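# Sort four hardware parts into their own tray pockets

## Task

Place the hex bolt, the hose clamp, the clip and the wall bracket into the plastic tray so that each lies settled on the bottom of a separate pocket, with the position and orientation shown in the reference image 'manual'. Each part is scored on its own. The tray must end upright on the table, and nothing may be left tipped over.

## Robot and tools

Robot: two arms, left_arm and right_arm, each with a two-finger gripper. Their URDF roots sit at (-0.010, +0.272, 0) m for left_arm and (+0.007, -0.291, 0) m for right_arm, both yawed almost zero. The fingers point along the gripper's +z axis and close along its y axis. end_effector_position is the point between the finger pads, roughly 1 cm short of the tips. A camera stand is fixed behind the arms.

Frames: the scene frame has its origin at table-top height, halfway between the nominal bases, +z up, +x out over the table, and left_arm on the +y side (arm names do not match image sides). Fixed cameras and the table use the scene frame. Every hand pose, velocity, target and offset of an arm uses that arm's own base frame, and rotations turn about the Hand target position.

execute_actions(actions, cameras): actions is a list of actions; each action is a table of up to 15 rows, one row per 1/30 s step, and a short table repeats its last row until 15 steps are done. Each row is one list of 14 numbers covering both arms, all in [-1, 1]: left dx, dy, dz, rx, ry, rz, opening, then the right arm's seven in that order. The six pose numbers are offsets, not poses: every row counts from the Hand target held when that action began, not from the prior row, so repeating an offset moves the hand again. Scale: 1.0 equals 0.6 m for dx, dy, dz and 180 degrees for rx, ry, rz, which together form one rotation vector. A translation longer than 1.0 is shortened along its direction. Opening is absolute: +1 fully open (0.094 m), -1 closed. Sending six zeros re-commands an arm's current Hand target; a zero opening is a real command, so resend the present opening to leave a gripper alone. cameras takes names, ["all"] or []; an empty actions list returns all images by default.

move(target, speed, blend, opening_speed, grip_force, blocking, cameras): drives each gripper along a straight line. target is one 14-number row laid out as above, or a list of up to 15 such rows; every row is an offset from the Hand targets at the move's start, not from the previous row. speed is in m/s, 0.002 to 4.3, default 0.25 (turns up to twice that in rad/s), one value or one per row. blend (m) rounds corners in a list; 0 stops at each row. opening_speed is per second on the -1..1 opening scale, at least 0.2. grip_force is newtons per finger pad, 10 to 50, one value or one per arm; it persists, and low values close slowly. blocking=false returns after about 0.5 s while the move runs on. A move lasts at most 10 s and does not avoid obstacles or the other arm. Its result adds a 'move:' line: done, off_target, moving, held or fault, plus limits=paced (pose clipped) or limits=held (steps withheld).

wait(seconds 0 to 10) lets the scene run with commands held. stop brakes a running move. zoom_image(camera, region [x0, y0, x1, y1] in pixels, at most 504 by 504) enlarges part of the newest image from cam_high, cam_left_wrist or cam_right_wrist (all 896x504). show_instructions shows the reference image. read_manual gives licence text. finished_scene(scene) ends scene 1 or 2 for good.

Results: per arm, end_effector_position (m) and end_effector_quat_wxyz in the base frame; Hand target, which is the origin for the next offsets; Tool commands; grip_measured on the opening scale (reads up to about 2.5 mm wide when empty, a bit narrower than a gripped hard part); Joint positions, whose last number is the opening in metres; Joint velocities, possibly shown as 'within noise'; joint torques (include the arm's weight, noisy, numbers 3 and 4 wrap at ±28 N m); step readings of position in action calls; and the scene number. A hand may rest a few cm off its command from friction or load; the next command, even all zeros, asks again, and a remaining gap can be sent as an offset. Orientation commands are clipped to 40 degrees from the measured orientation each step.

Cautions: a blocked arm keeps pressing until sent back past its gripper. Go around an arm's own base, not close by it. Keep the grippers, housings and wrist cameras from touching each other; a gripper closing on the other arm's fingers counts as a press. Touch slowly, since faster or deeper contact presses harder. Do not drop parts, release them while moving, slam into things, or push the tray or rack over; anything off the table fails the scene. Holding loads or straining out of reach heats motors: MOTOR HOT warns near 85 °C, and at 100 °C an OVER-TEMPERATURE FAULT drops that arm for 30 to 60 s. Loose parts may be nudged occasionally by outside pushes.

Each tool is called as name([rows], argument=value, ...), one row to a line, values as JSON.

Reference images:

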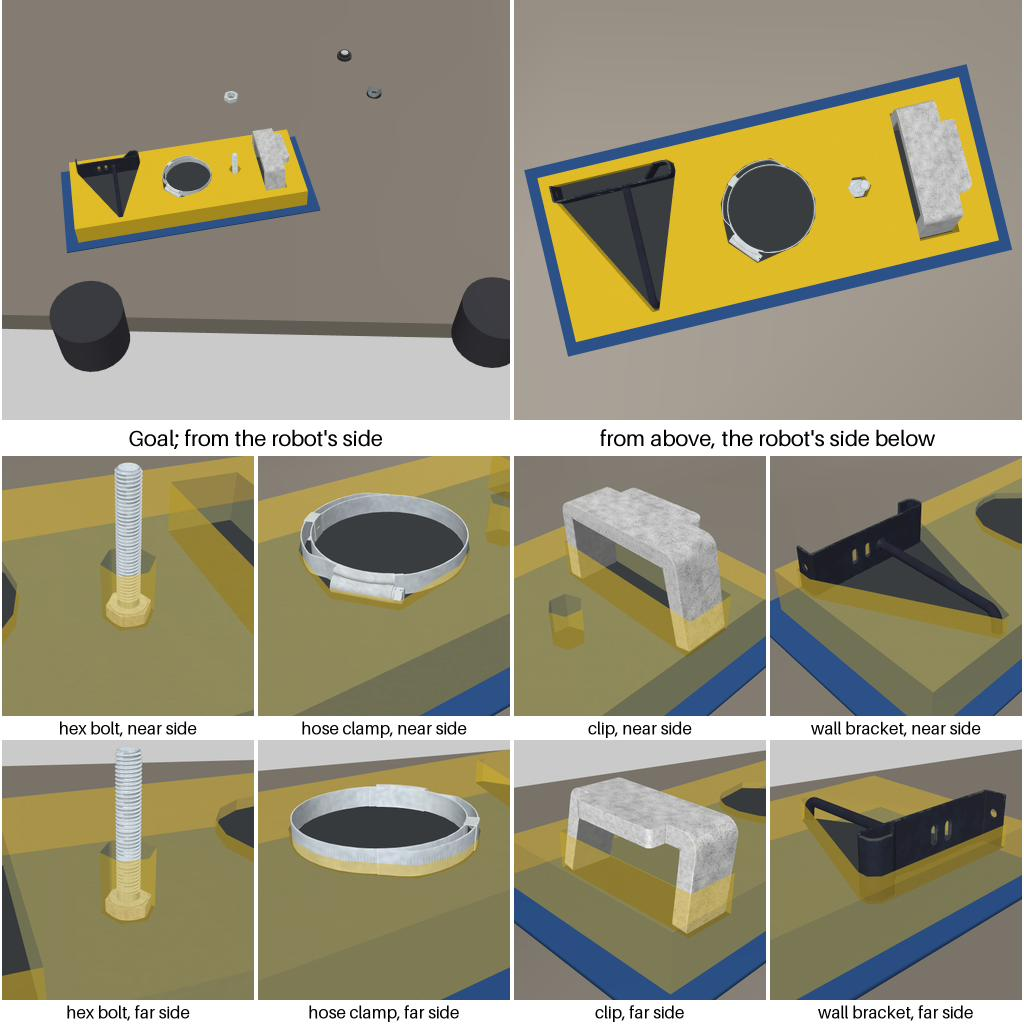

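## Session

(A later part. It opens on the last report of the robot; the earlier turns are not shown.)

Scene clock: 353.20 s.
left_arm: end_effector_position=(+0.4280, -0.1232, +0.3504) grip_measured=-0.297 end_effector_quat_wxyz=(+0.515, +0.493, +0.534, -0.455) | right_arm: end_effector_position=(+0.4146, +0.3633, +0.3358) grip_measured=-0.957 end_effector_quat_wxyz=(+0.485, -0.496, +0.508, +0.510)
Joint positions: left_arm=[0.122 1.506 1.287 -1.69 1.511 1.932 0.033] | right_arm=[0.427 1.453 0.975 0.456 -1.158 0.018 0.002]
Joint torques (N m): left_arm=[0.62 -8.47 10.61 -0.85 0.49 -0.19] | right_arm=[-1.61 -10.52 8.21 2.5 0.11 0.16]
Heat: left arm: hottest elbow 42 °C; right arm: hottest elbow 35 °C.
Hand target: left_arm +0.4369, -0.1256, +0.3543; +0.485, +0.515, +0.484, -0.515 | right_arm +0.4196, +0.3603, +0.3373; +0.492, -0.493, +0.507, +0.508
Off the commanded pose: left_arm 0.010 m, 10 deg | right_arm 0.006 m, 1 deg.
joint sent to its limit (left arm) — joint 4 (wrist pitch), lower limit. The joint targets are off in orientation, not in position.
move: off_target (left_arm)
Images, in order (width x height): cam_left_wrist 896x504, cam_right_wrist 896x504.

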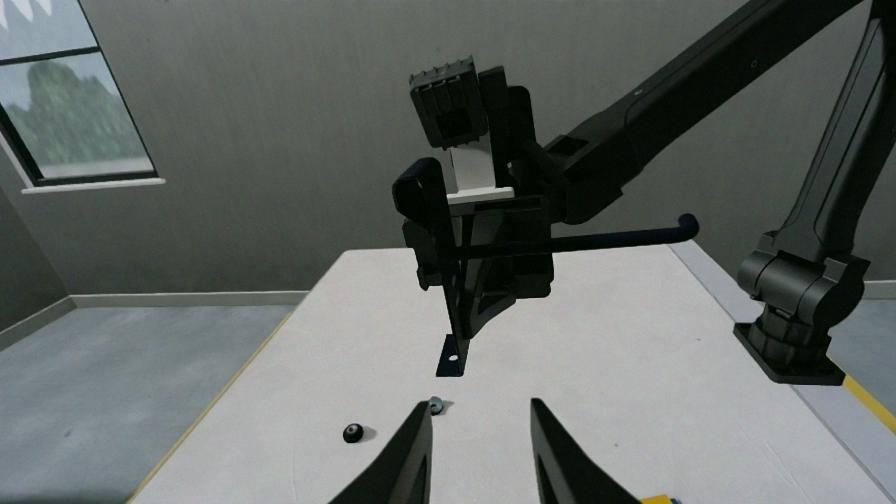

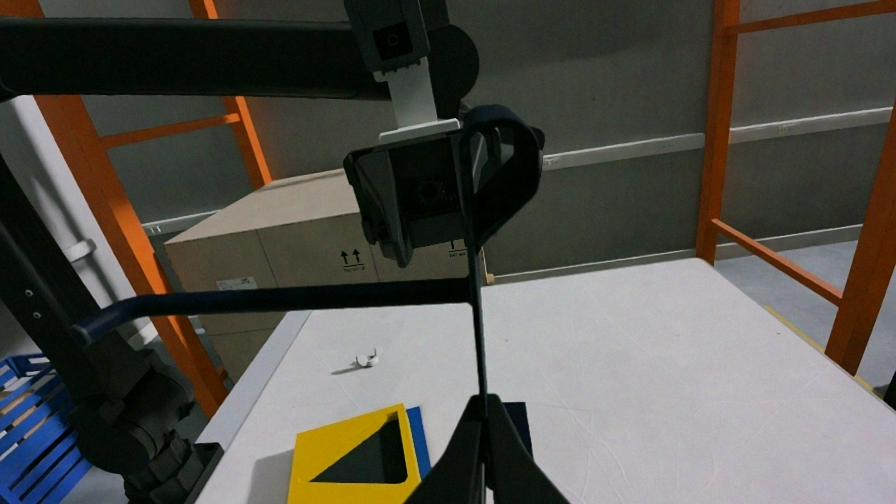

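move([
  [0.03,-0.04,0.03,0,0,0,-0.3,0,0,0,0,0,0,-1],
], speed=0.1, cameras=["cam_left_wrist","cam_right_wrist"])

Scene clock: 355.40 s.
left_arm: end_effector_position=(+0.4437, -0.1452, +0.3640) grip_measured=-0.297 end_effector_quat_wxyz=(+0.506, +0.496, +0.521, -0.476) | right_arm: end_effector_position=(+0.4146, +0.3633, +0.3358) grip_measured=-0.957 end_effector_quat_wxyz=(+0.485, -0.496, +0.508, +0.510)
Joint positions: left_arm=[0.067 1.55 1.365 -1.69 1.535 1.882 0.033] | right_arm=[0.427 1.453 0.975 0.456 -1.158 0.018 0.002]
Joint torques (N m): left_arm=[0.03 -9.29 11.86 -0.84 0.58 -0.23] | right_arm=[-1.61 -10.58 8.23 2.5 0.11 0.17]
Heat: left arm: hottest elbow 42 °C; right arm: hottest elbow 35 °C.
Hand target: left_arm +0.4548, -0.1497, +0.3722; +0.484, +0.516, +0.484, -0.515 | right_arm +0.4196, +0.3603, +0.3373; +0.492, -0.493, +0.507, +0.508
Off the commanded pose: left_arm 0.015 m, 7 deg | right_arm 0.006 m, 1 deg.
joint sent to its limit (left arm) — joint 4 (wrist pitch), lower limit. The joint targets are off in orientation, not in position.
move: off_target (left_arm)
Images, in order (width x height): cam_left_wrist 896x504, cam_right_wrist 896x504.

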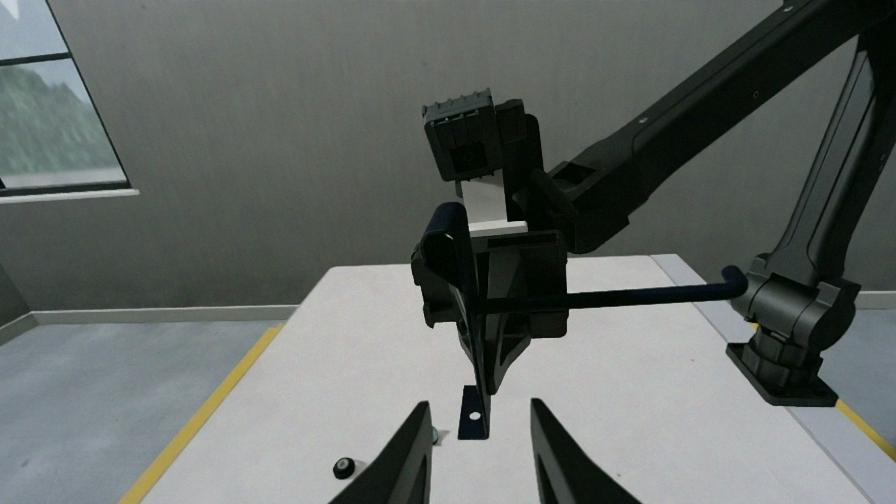

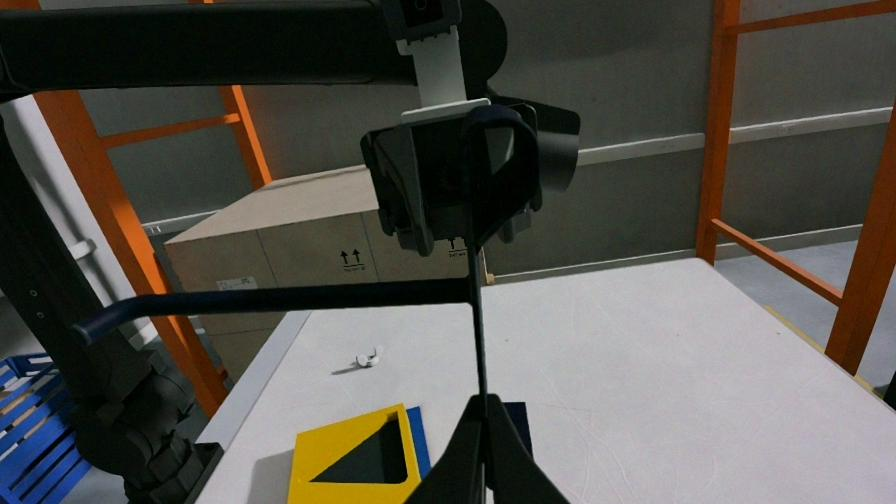

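move([
  [0.0,-0.048,-0.008,0,0,0,-0.3,0,0,0,0,0,0,-1],
], speed=0.05, cameras=["cam_left_wrist","cam_right_wrist"])

zoom_image(camera="cam_left_wrist", region=[350, 204, 750, 504])

Scene clock: 359.13 s.
left_arm: end_effector_position=(+0.4440, -0.1730, +0.3594) grip_measured=-0.297 end_effector_quat_wxyz=(+0.493, +0.502, +0.506, -0.499) | right_arm: end_effector_position=(+0.4146, +0.3633, +0.3358) grip_measured=-0.957 end_effector_quat_wxyz=(+0.485, -0.496, +0.508, +0.510)
Joint positions: left_arm=[0.003 1.58 1.38 -1.69 1.553 1.88 0.033] | right_arm=[0.427 1.453 0.975 0.456 -1.158 0.018 0.002]
Joint torques (N m): left_arm=[0.26 -9.82 11.82 -0.94 0.54 -0.05] | right_arm=[-1.67 -10.46 8.23 2.48 0.11 0.17]
Heat: left arm: hottest elbow 42 °C; right arm: hottest elbow 35 °C.
Hand target: left_arm +0.4549, -0.1784, +0.3674; +0.484, +0.515, +0.484, -0.515 | right_arm +0.4196, +0.3603, +0.3373; +0.492, -0.493, +0.507, +0.508
Off the commanded pose: left_arm 0.015 m, 4 deg | right_arm 0.006 m, 1 deg.
joint sent to its limit (left arm) — joint 4 (wrist pitch), lower limit. The joint targets are off in orientation, not in position.
move: off_target (left_arm)
Images, in order (width x height): cam_left_wrist 896x504, cam_right_wrist 896x504.

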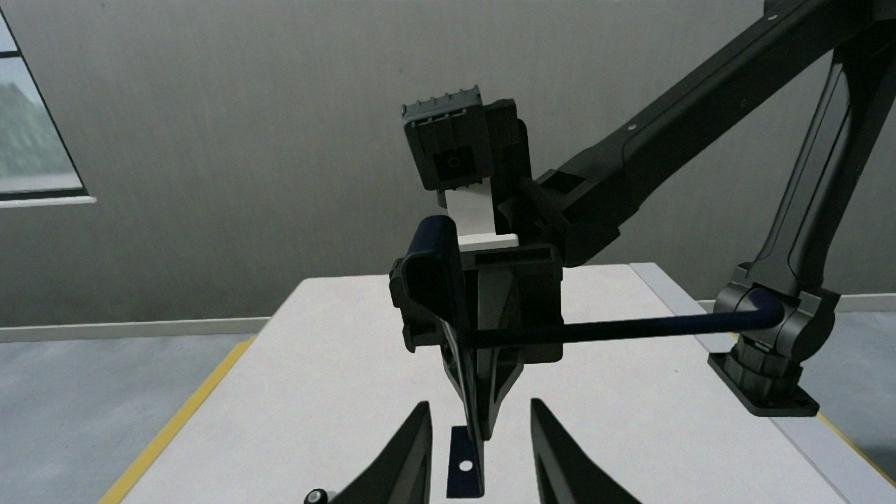

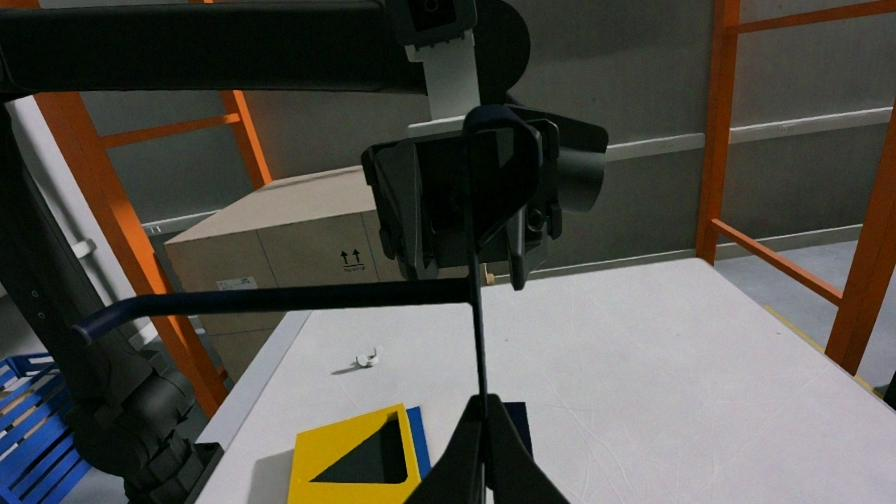

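Scaled by 1.260 from the camera's 896x504 image, which has a finer 1280x720 frame.

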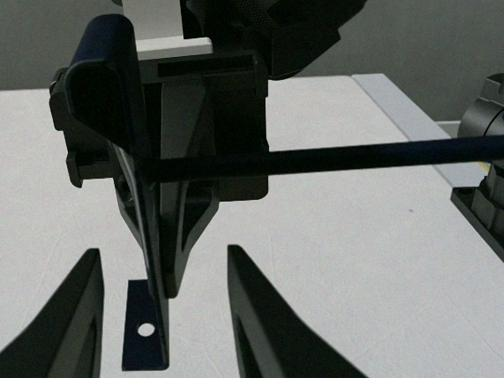

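move(target=[0,0,0,0,0,0,-1, 0,0,0,0,0,0,-1], opening_speed=0.6, grip_force=[40,50], cameras=["all"])

Scene clock: 361.93 s.
left_arm: end_effector_position=(+0.4441, -0.1730, +0.3597) grip_measured=-0.968 end_effector_quat_wxyz=(+0.493, +0.502, +0.506, -0.499) | right_arm: end_effector_position=(+0.4146, +0.3633, +0.3358) grip_measured=-0.957 end_effector_quat_wxyz=(+0.485, -0.496, +0.508, +0.510)
Joint positions: left_arm=[0.003 1.58 1.381 -1.69 1.554 1.88 0.002] | right_arm=[0.427 1.453 0.975 0.456 -1.158 0.018 0.002]
Joint torques (N m): left_arm=[-0.15 -10.29 11.79 -0.88 0.55 -0.07] | right_arm=[-1.67 -10.58 8.23 2.5 0.11 0.17]
Heat: left arm: hottest elbow 43 °C; right arm: hottest elbow 35 °C.
Hand target: left_arm +0.4549, -0.1784, +0.3675; +0.484, +0.515, +0.484, -0.515 | right_arm +0.4196, +0.3603, +0.3373; +0.492, -0.493, +0.507, +0.508
Off the commanded pose: left_arm 0.014 m, 4 deg | right_arm 0.006 m, 1 deg.
joint sent to its limit (left arm) — joint 4 (wrist pitch), lower limit. The joint targets are off in orientation, not in position.
grip_force (N): 40, 50
move: off_target (left_arm)

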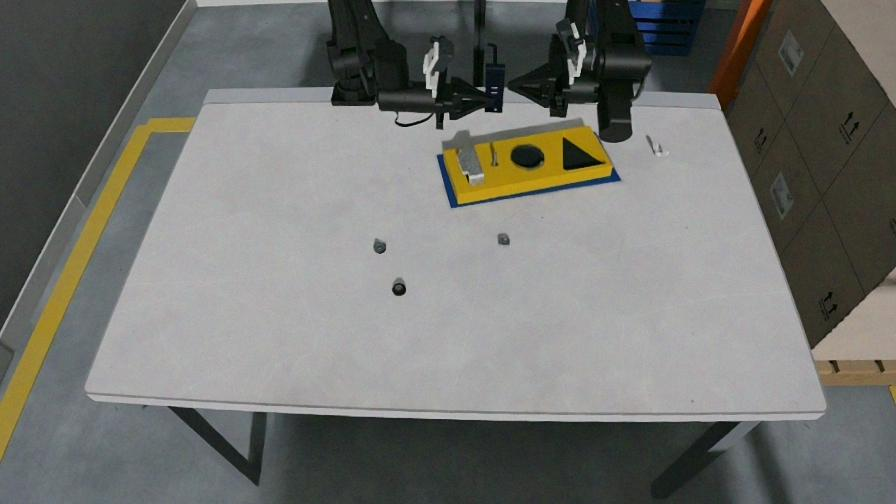

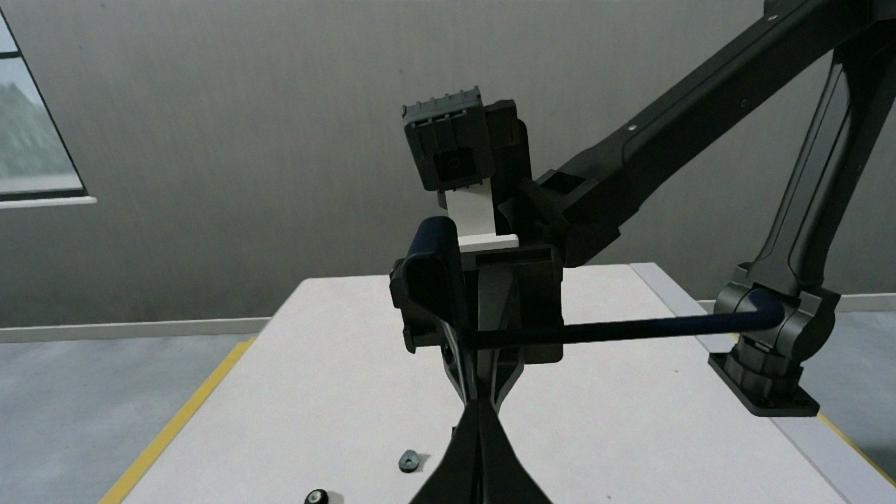

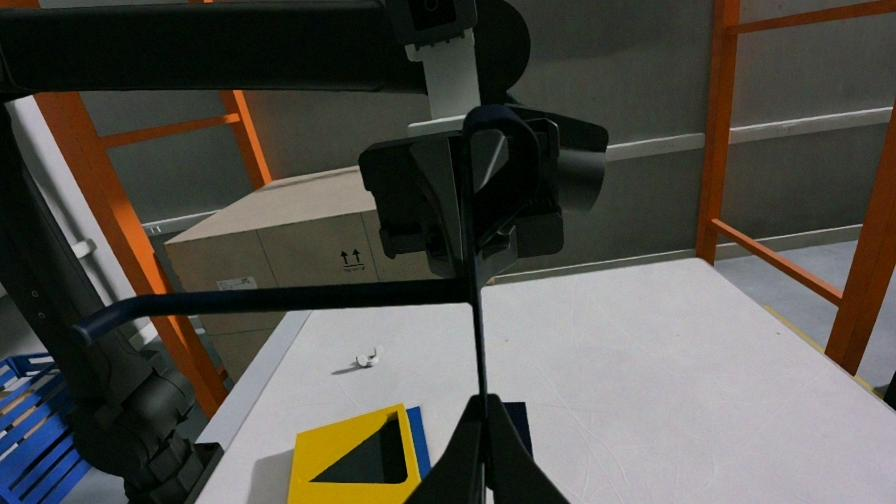

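zoom_image(camera="cam_left_wrist", region=[390, 300, 570, 430])

zoom_image(camera="cam_right_wrist", region=[400, 200, 580, 420])

Scaled by 2.800 from the camera's 896x504 image, which has a finer 1280x720 frame.

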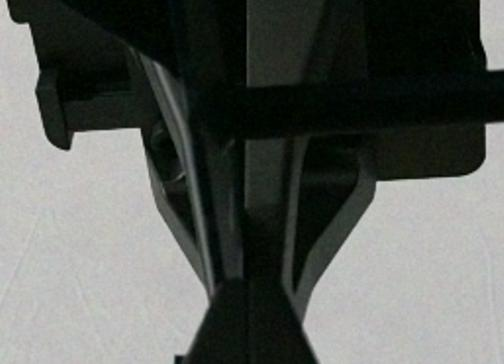

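Scaled by 2.291 from the camera's 896x504 image, which has a finer 1280x720 frame.

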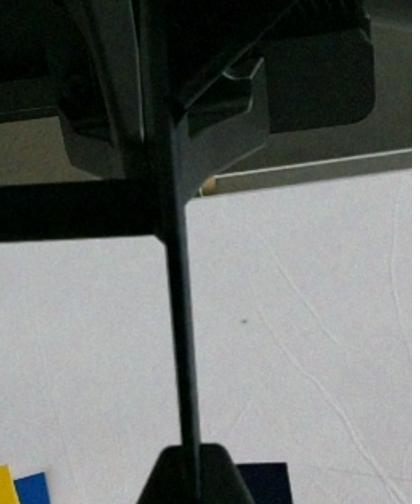

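move([
  [0,0,0,0,0,0,-0.5, 0,0,0,0,0,0,-1],
  [0,-0.018,0,0,0,0,-0.5, 0,0,0,0,0,0,-1],
  [0,-0.018,0,0,0,0,-1, 0,0,0,0,0,0,-1],
], opening_speed=0.6, speed=0.08, cameras=["cam_left_wrist","cam_right_wrist"])

zoom_image(camera="cam_left_wrist", region=[390, 300, 570, 430])

zoom_image(camera="cam_right_wrist", region=[400, 200, 580, 420])

Scene clock: 366.37 s.
left_arm: end_effector_position=(+0.4460, -0.1838, +0.3605) grip_measured=-0.947 end_effector_quat_wxyz=(+0.487, +0.501, +0.501, -0.510) | right_arm: end_effector_position=(+0.4139, +0.3633, +0.3362) grip_measured=-0.957 end_effector_quat_wxyz=(+0.485, -0.498, +0.506, +0.511)
Joint positions: left_arm=[-0.021 1.595 1.395 -1.69 1.565 1.868 0.002] | right_arm=[0.427 1.453 0.975 0.458 -1.162 0.016 0.002]
Joint torques (N m): left_arm=[0.26 -10.46 11.37 -0.43 0.4 -0.01] | right_arm=[-1.61 -10.52 8.21 2.41 0.28 0.19]
Heat: left arm: hottest elbow 44 °C; right arm: hottest elbow 35 °C.
Hand target: left_arm +0.4548, -0.1893, +0.3677; +0.485, +0.516, +0.484, -0.515 | right_arm +0.4196, +0.3603, +0.3373; +0.492, -0.493, +0.507, +0.508
Off the commanded pose: left_arm 0.013 m, 3 deg | right_arm 0.007 m, 1 deg.
grip_force (N): 40, 50
move: off_target (left_arm); target 3's new opening was sent with left_arm's hand 0.015 m and 2 deg from that target
Images, in order (width x height): cam_left_wrist 896x504, cam_right_wrist 896x504.

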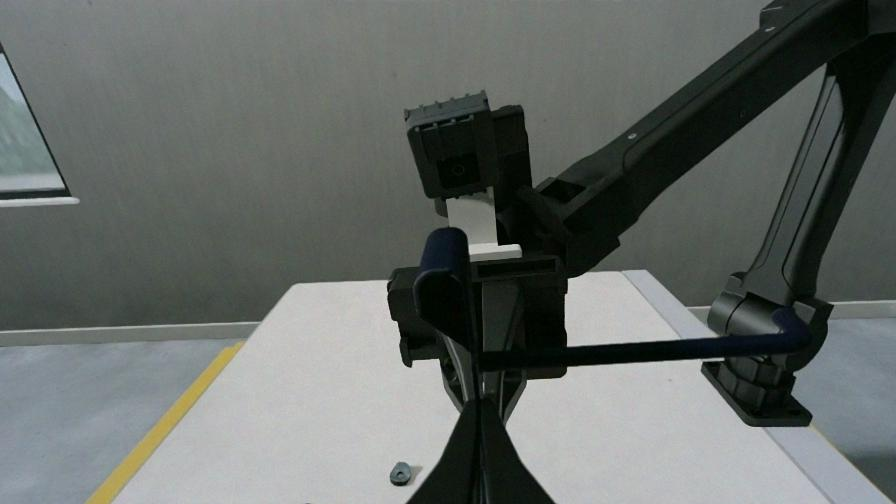

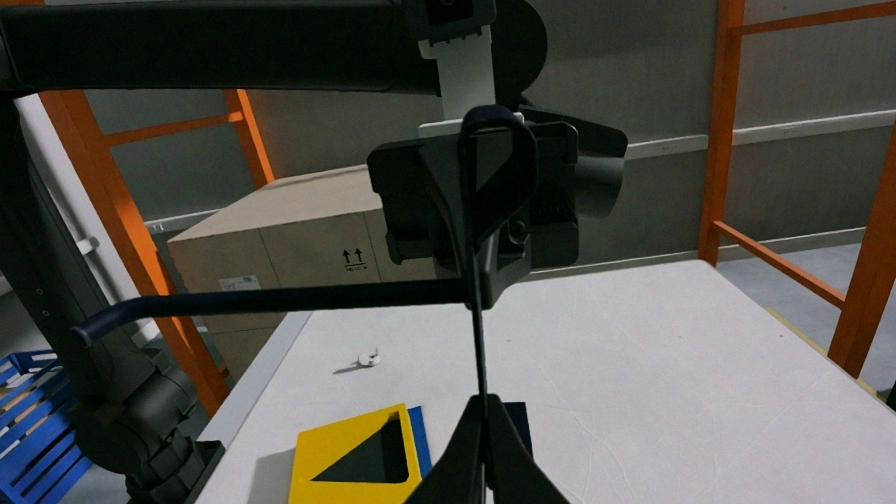

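Scaled by 2.800 from the camera's 896x504 image, which has a finer 1280x720 frame.

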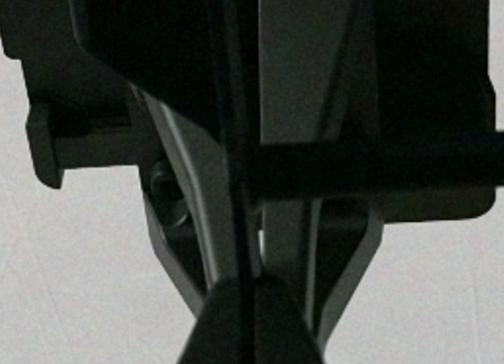

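Scaled by 2.291 from the camera's 896x504 image, which has a finer 1280x720 frame.

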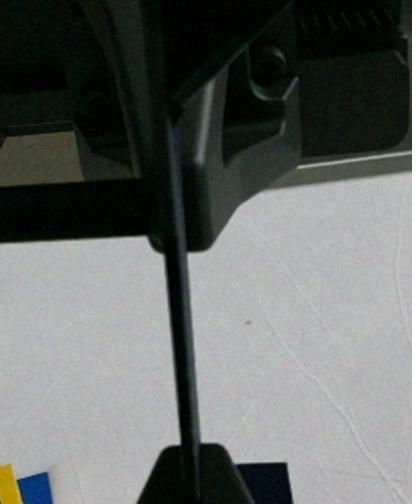

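move(target=[0,0,0,0,0,0,-1, 0,0,0,0,0,0,-0.88], opening_speed=0.3, grip_force=[50,50], cameras=["cam_left_wrist","cam_right_wrist"])

Scene clock: 367.20 s.
left_arm: end_effector_position=(+0.4458, -0.1838, +0.3597) grip_measured=-0.956 end_effector_quat_wxyz=(+0.486, +0.502, +0.502, -0.510) | right_arm: end_effector_position=(+0.4147, +0.3633, +0.3363) grip_measured=-0.883 end_effector_quat_wxyz=(+0.486, -0.496, +0.507, +0.510)
Joint positions: left_arm=[-0.021 1.595 1.395 -1.69 1.562 1.866 0.002] | right_arm=[0.427 1.453 0.975 0.459 -1.158 0.019 0.006]
Joint torques (N m): left_arm=[-0.15 -10.4 11.43 -0.49 0.53 -0.03] | right_arm=[-1.67 -10.87 8.38 2.39 0.12 0.1]
Heat: left arm: hottest elbow 44 °C; right arm: hottest elbow 35 °C.
Hand target: left_arm +0.4548, -0.1893, +0.3674; +0.484, +0.515, +0.484, -0.515 | right_arm +0.4196, +0.3603, +0.3374; +0.492, -0.493, +0.507, +0.508
Off the commanded pose: left_arm 0.013 m, 3 deg | right_arm 0.006 m, 1 deg.
move: off_target (left_arm)
Images, in order (width x height): cam_left_wrist 896x504, cam_right_wrist 896x504.

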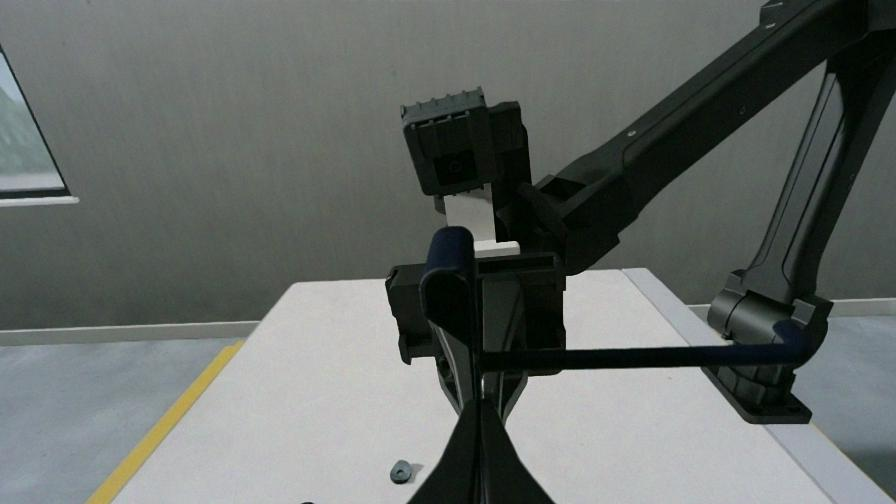

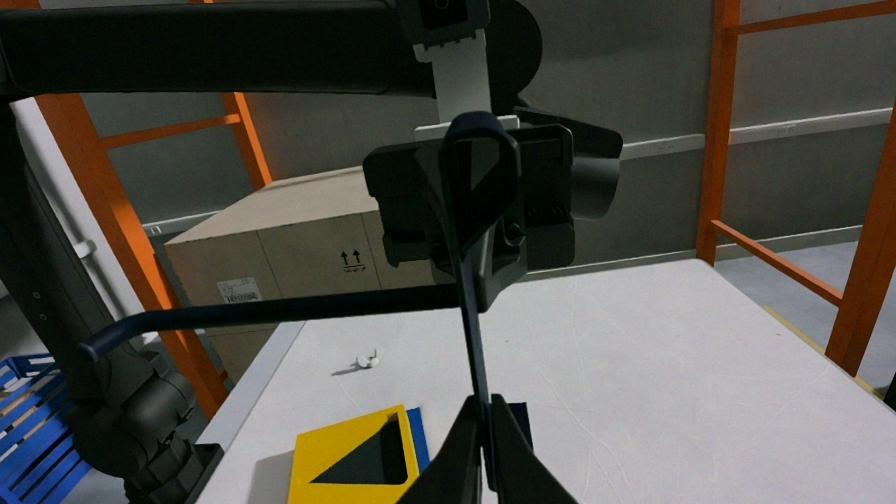

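move([
  [0,0,0,0,0,0,-1, 0,0,0,0,0,0,-0.4],
  [0,0,0,0,0,0,-1, 0,-0.15,0.01,0,0,0,-0.4],
  [0,0,0,0,0,0,-1, -0.03,-0.5,0.02,0,0,0,-0.4],
], blend=[0,0.03,0], speed=[0.2,0.15,0.35], cameras=["cam_left_wrist","cam_right_wrist"])

Scene clock: 370.20 s.
left_arm: end_effector_position=(+0.4459, -0.1838, +0.3599) grip_measured=-0.956 end_effector_quat_wxyz=(+0.486, +0.502, +0.502, -0.510) | right_arm: end_effector_position=(+0.4058, +0.0646, +0.3452) grip_measured=-0.402 end_effector_quat_wxyz=(+0.557, -0.423, +0.566, +0.436)
Joint positions: left_arm=[-0.021 1.595 1.395 -1.69 1.562 1.866 0.002] | right_arm=[-0.278 1.222 0.775 0.458 -1.585 0.033 0.028]
Joint torques (N m): left_arm=[0.26 -10.64 11.29 -0.51 0.53 -0.03] | right_arm=[-1.79 -8.82 7.83 0.98 -0.15 0.12]
Heat: left arm: hottest elbow 44 °C; right arm: hottest elbow 35 °C.
Hand target: left_arm +0.4549, -0.1893, +0.3675; +0.484, +0.516, +0.484, -0.515 | right_arm +0.4016, +0.0602, +0.3493; +0.492, -0.493, +0.507, +0.508
Off the commanded pose: left_arm 0.013 m, 3 deg | right_arm 0.007 m, 15 deg.
joint sent to its limit (right arm) — joint 5 (wrist yaw), lower limit. The joint targets are off in orientation, not in position.
move: off_target (left_arm, right_arm)
Images, in order (width x height): cam_left_wrist 896x504, cam_right_wrist 896x504.

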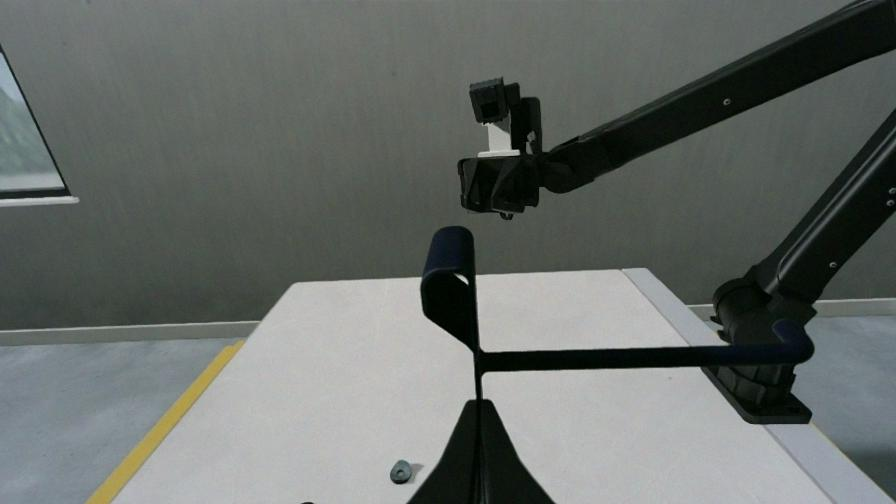

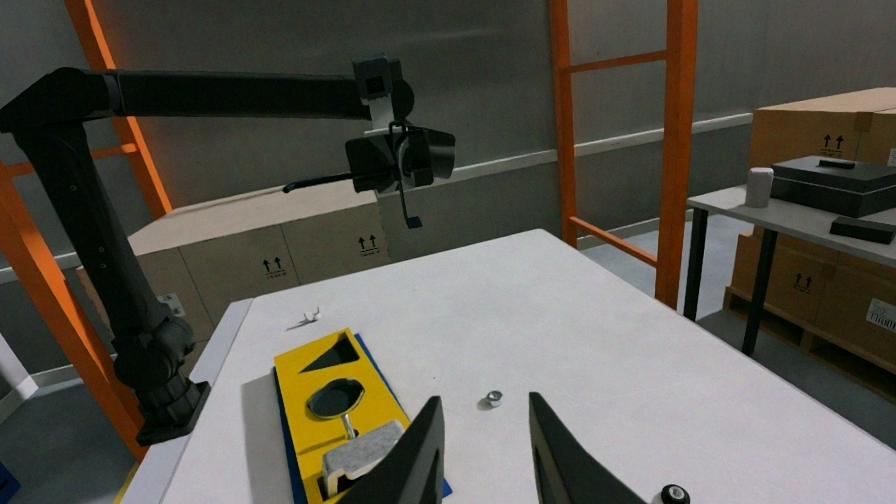

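move(target=[-0.208,0.349,-0.05,0.5,0.028,0.059,-1, 0,-0.1,0,0,0,0,-0.4], speed=0.3, cameras=["all"])

Scene clock: 373.83 s.
left_arm: end_effector_position=(+0.3378, +0.0250, +0.3386) grip_measured=-0.957 end_effector_quat_wxyz=(+0.032, +0.643, +0.764, +0.029) | right_arm: end_effector_position=(+0.4067, +0.0041, +0.3447) grip_measured=-0.402 end_effector_quat_wxyz=(+0.588, -0.378, +0.598, +0.393)
Joint positions: left_arm=[0.077 1.188 1.395 -1.69 0.003 1.476 0.002] | right_arm=[-0.431 1.209 0.763 0.458 -1.585 0.038 0.028]
Joint torques (N m): left_arm=[-0.5 -7 7.36 -0.24 -0.1 -0.2] | right_arm=[-1.9 -8.64 7.79 1.05 -0.14 0.16]
Heat: left arm: hottest elbow 44 °C; right arm: hottest elbow 35 °C.
Hand target: left_arm +0.3300, +0.0202, +0.3374; +0.000, +0.643, +0.766, -0.001 | right_arm +0.4015, +0.0002, +0.3493; +0.492, -0.493, +0.507, +0.508
Off the commanded pose: left_arm 0.009 m, 5 deg | right_arm 0.008 m, 24 deg.
joint sent to its limit (left arm) — joint 4 (wrist pitch), lower limit. The joint targets are off in orientation, not in position.
joint sent to its limit (right arm) — joint 5 (wrist yaw), lower limit. The joint targets are off in orientation, not in position.
move: off_target (left_arm, right_arm)

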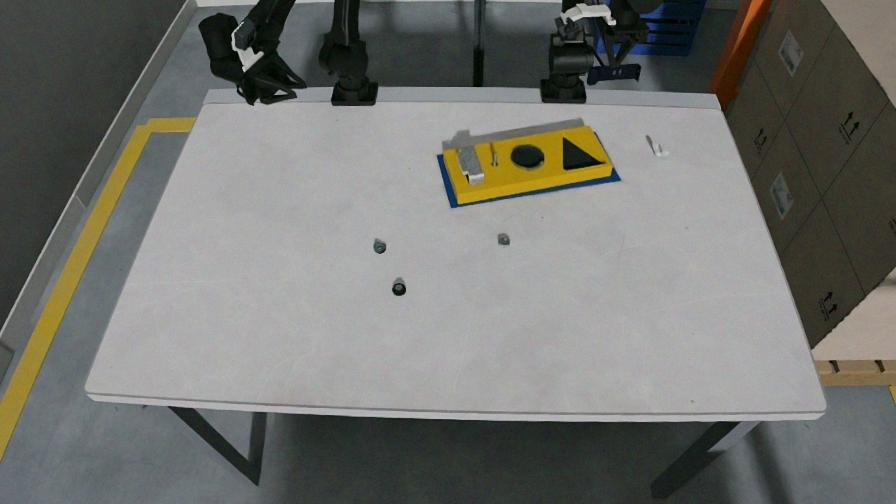

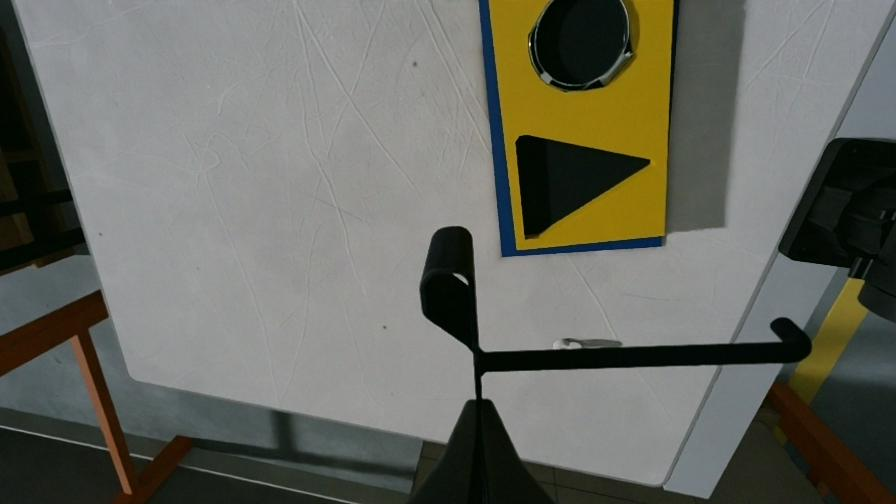

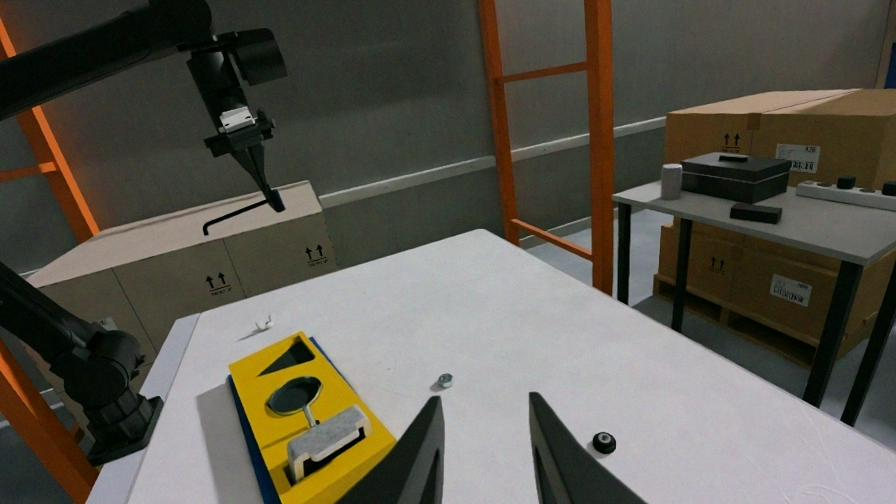

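move(target=[-0.058,-0.0137,-0.345,0,0,0,-1, 0,0,0,0.0,0,0,-0.4], speed=0.2, cameras=["cam_left_wrist","cam_right_wrist"])

Scene clock: 377.30 s.
left_arm: end_effector_position=(+0.2949, +0.0158, +0.1382) grip_measured=-0.957 end_effector_quat_wxyz=(+0.004, +0.644, +0.765, +0.002) | right_arm: end_effector_position=(+0.4067, +0.0041, +0.3447) grip_measured=-0.402 end_effector_quat_wxyz=(+0.588, -0.378, +0.598, +0.393)
Joint positions: left_arm=[0.057 1.152 0.838 -1.248 0.003 1.455 0.002] | right_arm=[-0.431 1.209 0.763 0.458 -1.585 0.038 0.028]
Joint torques (N m): left_arm=[-0.03 -4.42 7.34 0.66 -0.07 -0.2] | right_arm=[-1.9 -8.7 7.8 1.06 -0.14 0.16]
Heat: left arm: hottest elbow 44 °C; right arm: hottest elbow 35 °C.
Hand target: left_arm +0.2952, +0.0118, +0.1304; +0.000, +0.643, +0.765, -0.001 | right_arm +0.4015, +0.0002, +0.3493; +0.492, -0.493, +0.507, +0.508
Off the commanded pose: left_arm 0.009 m, 1 deg | right_arm 0.008 m, 24 deg.
joint sent to its limit (right arm) — joint 5 (wrist yaw), lower limit. The joint targets are off in orientation, not in position.
move: off_target (right_arm)
Images, in order (width x height): cam_left_wrist 896x504, cam_right_wrist 896x504.

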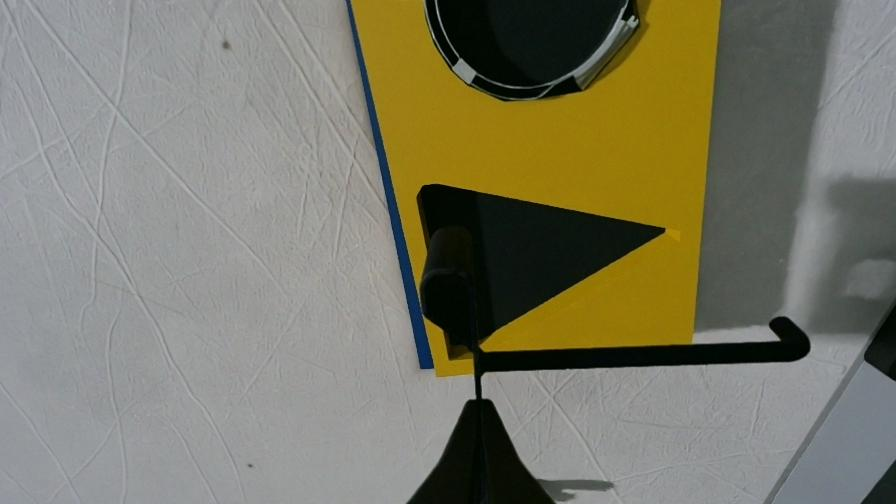

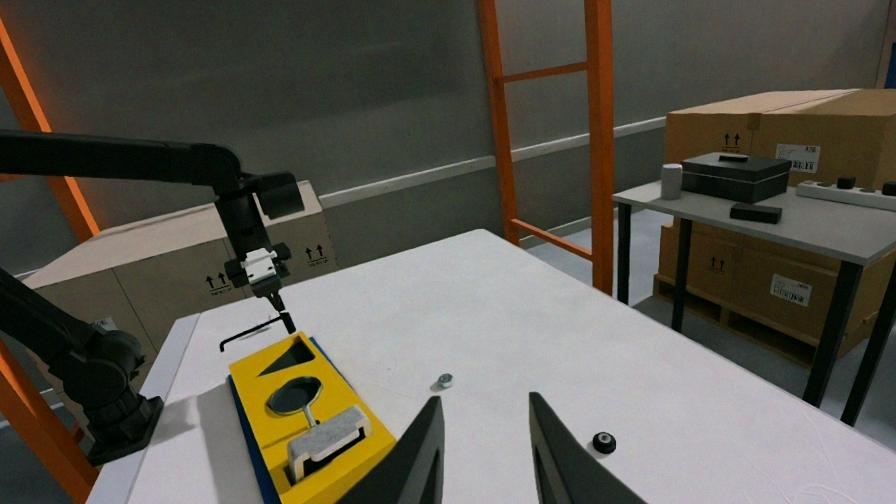

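move(target=[-0.001,0.0035,-0.105,0,0,0,-1, 0,0,0,0.0,0,0,-0.4], speed=0.1, cameras=["cam_left_wrist","cam_right_wrist"])

zoom_image(camera="cam_right_wrist", region=[190, 250, 370, 420])

Scene clock: 380.23 s.
left_arm: end_effector_position=(+0.2954, +0.0158, +0.0746) grip_measured=-0.957 end_effector_quat_wxyz=(+0.003, +0.643, +0.765, +0.001) | right_arm: end_effector_position=(+0.4067, +0.0041, +0.3447) grip_measured=-0.402 end_effector_quat_wxyz=(+0.588, -0.378, +0.598, +0.393)
Joint positions: left_arm=[0.057 1.236 0.721 -1.049 0.003 1.455 0.002] | right_arm=[-0.431 1.209 0.763 0.458 -1.585 0.038 0.028]
Joint torques (N m): left_arm=[0.26 -4.89 6.64 0.75 -0.04 -0.13] | right_arm=[-1.9 -8.76 7.8 1.06 -0.14 0.16]
Heat: left arm: hottest elbow 43 °C; right arm: hottest elbow 35 °C.
Hand target: left_arm +0.2947, +0.0139, +0.0675; +0.000, +0.643, +0.766, -0.001 | right_arm +0.4015, +0.0002, +0.3493; +0.492, -0.493, +0.507, +0.508
Off the commanded pose: left_arm 0.007 m, 0 deg | right_arm 0.008 m, 24 deg.
joint sent to its limit (right arm) — joint 5 (wrist yaw), lower limit. The joint targets are off in orientation, not in position.
move: off_target (right_arm)
Images, in order (width x height): cam_left_wrist 896x504, cam_right_wrist 896x504.

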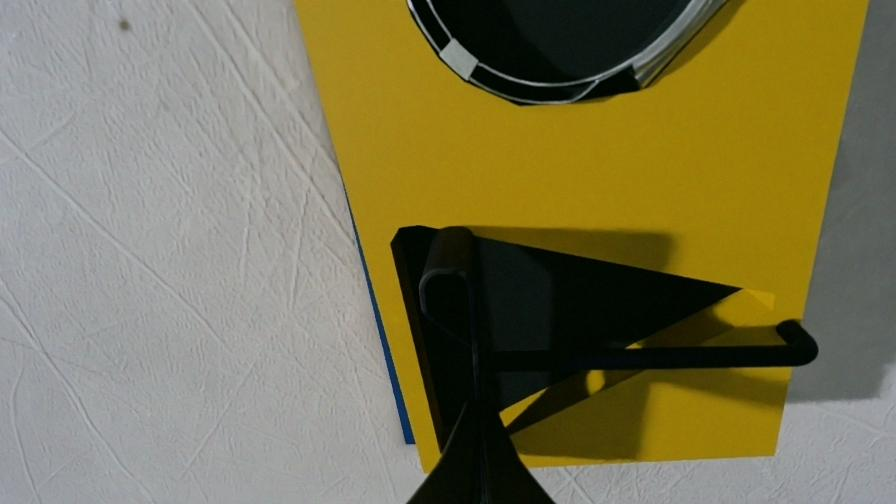

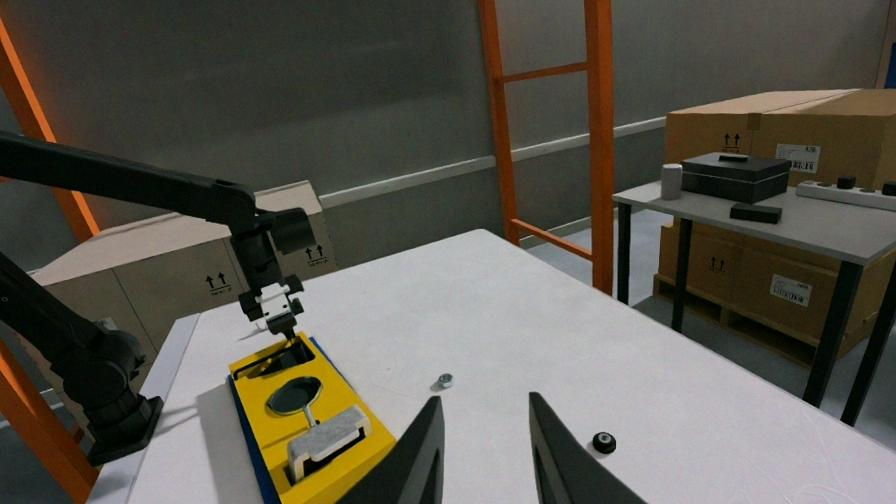

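Scaled by 2.800 from the camera's 896x504 image, which has a finer 1280x720 frame.

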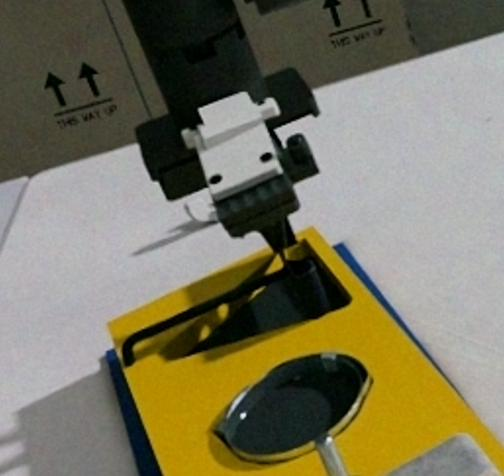

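move([
  [0.006,0.02,0.002,0,0,0,-1, 0,0,0,0.0,0,0,-0.4],
  [0.004,0.0075,0,0,0,0,-1, 0,0,0,0.0,0,0,-0.4],
], speed=0.06, cameras=["cam_left_wrist"])

Scene clock: 381.87 s.
left_arm: end_effector_position=(+0.2949, +0.0205, +0.0736) grip_measured=-0.957 end_effector_quat_wxyz=(+0.002, +0.643, +0.766, +0.000) | right_arm: end_effector_position=(+0.4067, +0.0041, +0.3447) grip_measured=-0.402 end_effector_quat_wxyz=(+0.588, -0.378, +0.598, +0.393)
Joint positions: left_arm=[0.072 1.239 0.721 -1.049 0.003 1.469 0.002] | right_arm=[-0.431 1.209 0.763 0.458 -1.585 0.038 0.028]
Joint torques (N m): left_arm=[0.26 -4.19 7.23 0.66 -0.07 -0.13] | right_arm=[-1.96 -8.7 7.82 1.05 -0.14 0.16]
Heat: left arm: hottest elbow 43 °C; right arm: hottest elbow 35 °C.
Hand target: left_arm +0.2970, +0.0185, +0.0675; +0.000, +0.643, +0.766, -0.001 | right_arm +0.4015, +0.0002, +0.3493; +0.492, -0.493, +0.507, +0.508
Off the commanded pose: left_arm 0.007 m, 0 deg | right_arm 0.008 m, 24 deg.
joint sent to its limit (right arm) — joint 5 (wrist yaw), lower limit. The joint targets are off in orientation, not in position.
move: off_target (right_arm)
Images, in order (width x height): cam_left_wrist 896x504.

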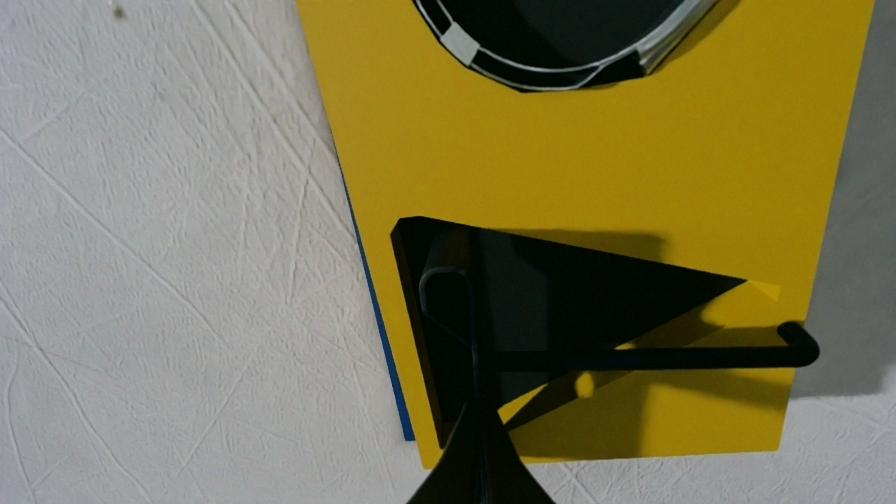

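move(target=[0.001,0.002,-0.042,0,0,0,-1, 0,0,0,0.0,0,0,-0.4], speed=0.06, cameras=["cam_left_wrist"])

Scene clock: 382.87 s.
left_arm: end_effector_position=(+0.3038, +0.0212, +0.0655) grip_measured=-0.957 end_effector_quat_wxyz=(+0.014, +0.643, +0.766, +0.012) | right_arm: end_effector_position=(+0.4067, +0.0041, +0.3447) grip_measured=-0.402 end_effector_quat_wxyz=(+0.588, -0.378, +0.598, +0.393)
Joint positions: left_arm=[0.072 1.255 0.709 -0.987 0.002 1.469 0.002] | right_arm=[-0.431 1.209 0.763 0.458 -1.585 0.038 0.028]
Joint torques (N m): left_arm=[0.67 -2.55 5.11 1.44 -0.02 -0.1] | right_arm=[-1.9 -8.7 7.82 1.07 -0.15 0.16]
Heat: left arm: hottest elbow 43 °C; right arm: hottest elbow 35 °C.
Hand target: left_arm +0.2976, +0.0197, +0.0423; +0.000, +0.643, +0.766, -0.001 | right_arm +0.4015, +0.0002, +0.3493; +0.492, -0.493, +0.507, +0.508
Off the commanded pose: left_arm 0.024 m, 2 deg | right_arm 0.008 m, 24 deg.
joint sent to its limit (right arm) — joint 5 (wrist yaw), lower limit. The joint targets are off in orientation, not in position.
move: off_target (left_arm, right_arm)
Images, in order (width x height): cam_left_wrist 896x504.

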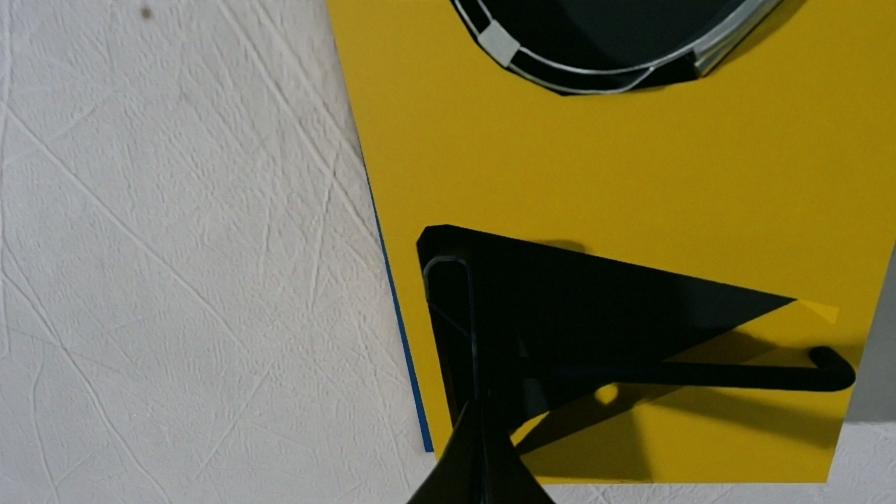

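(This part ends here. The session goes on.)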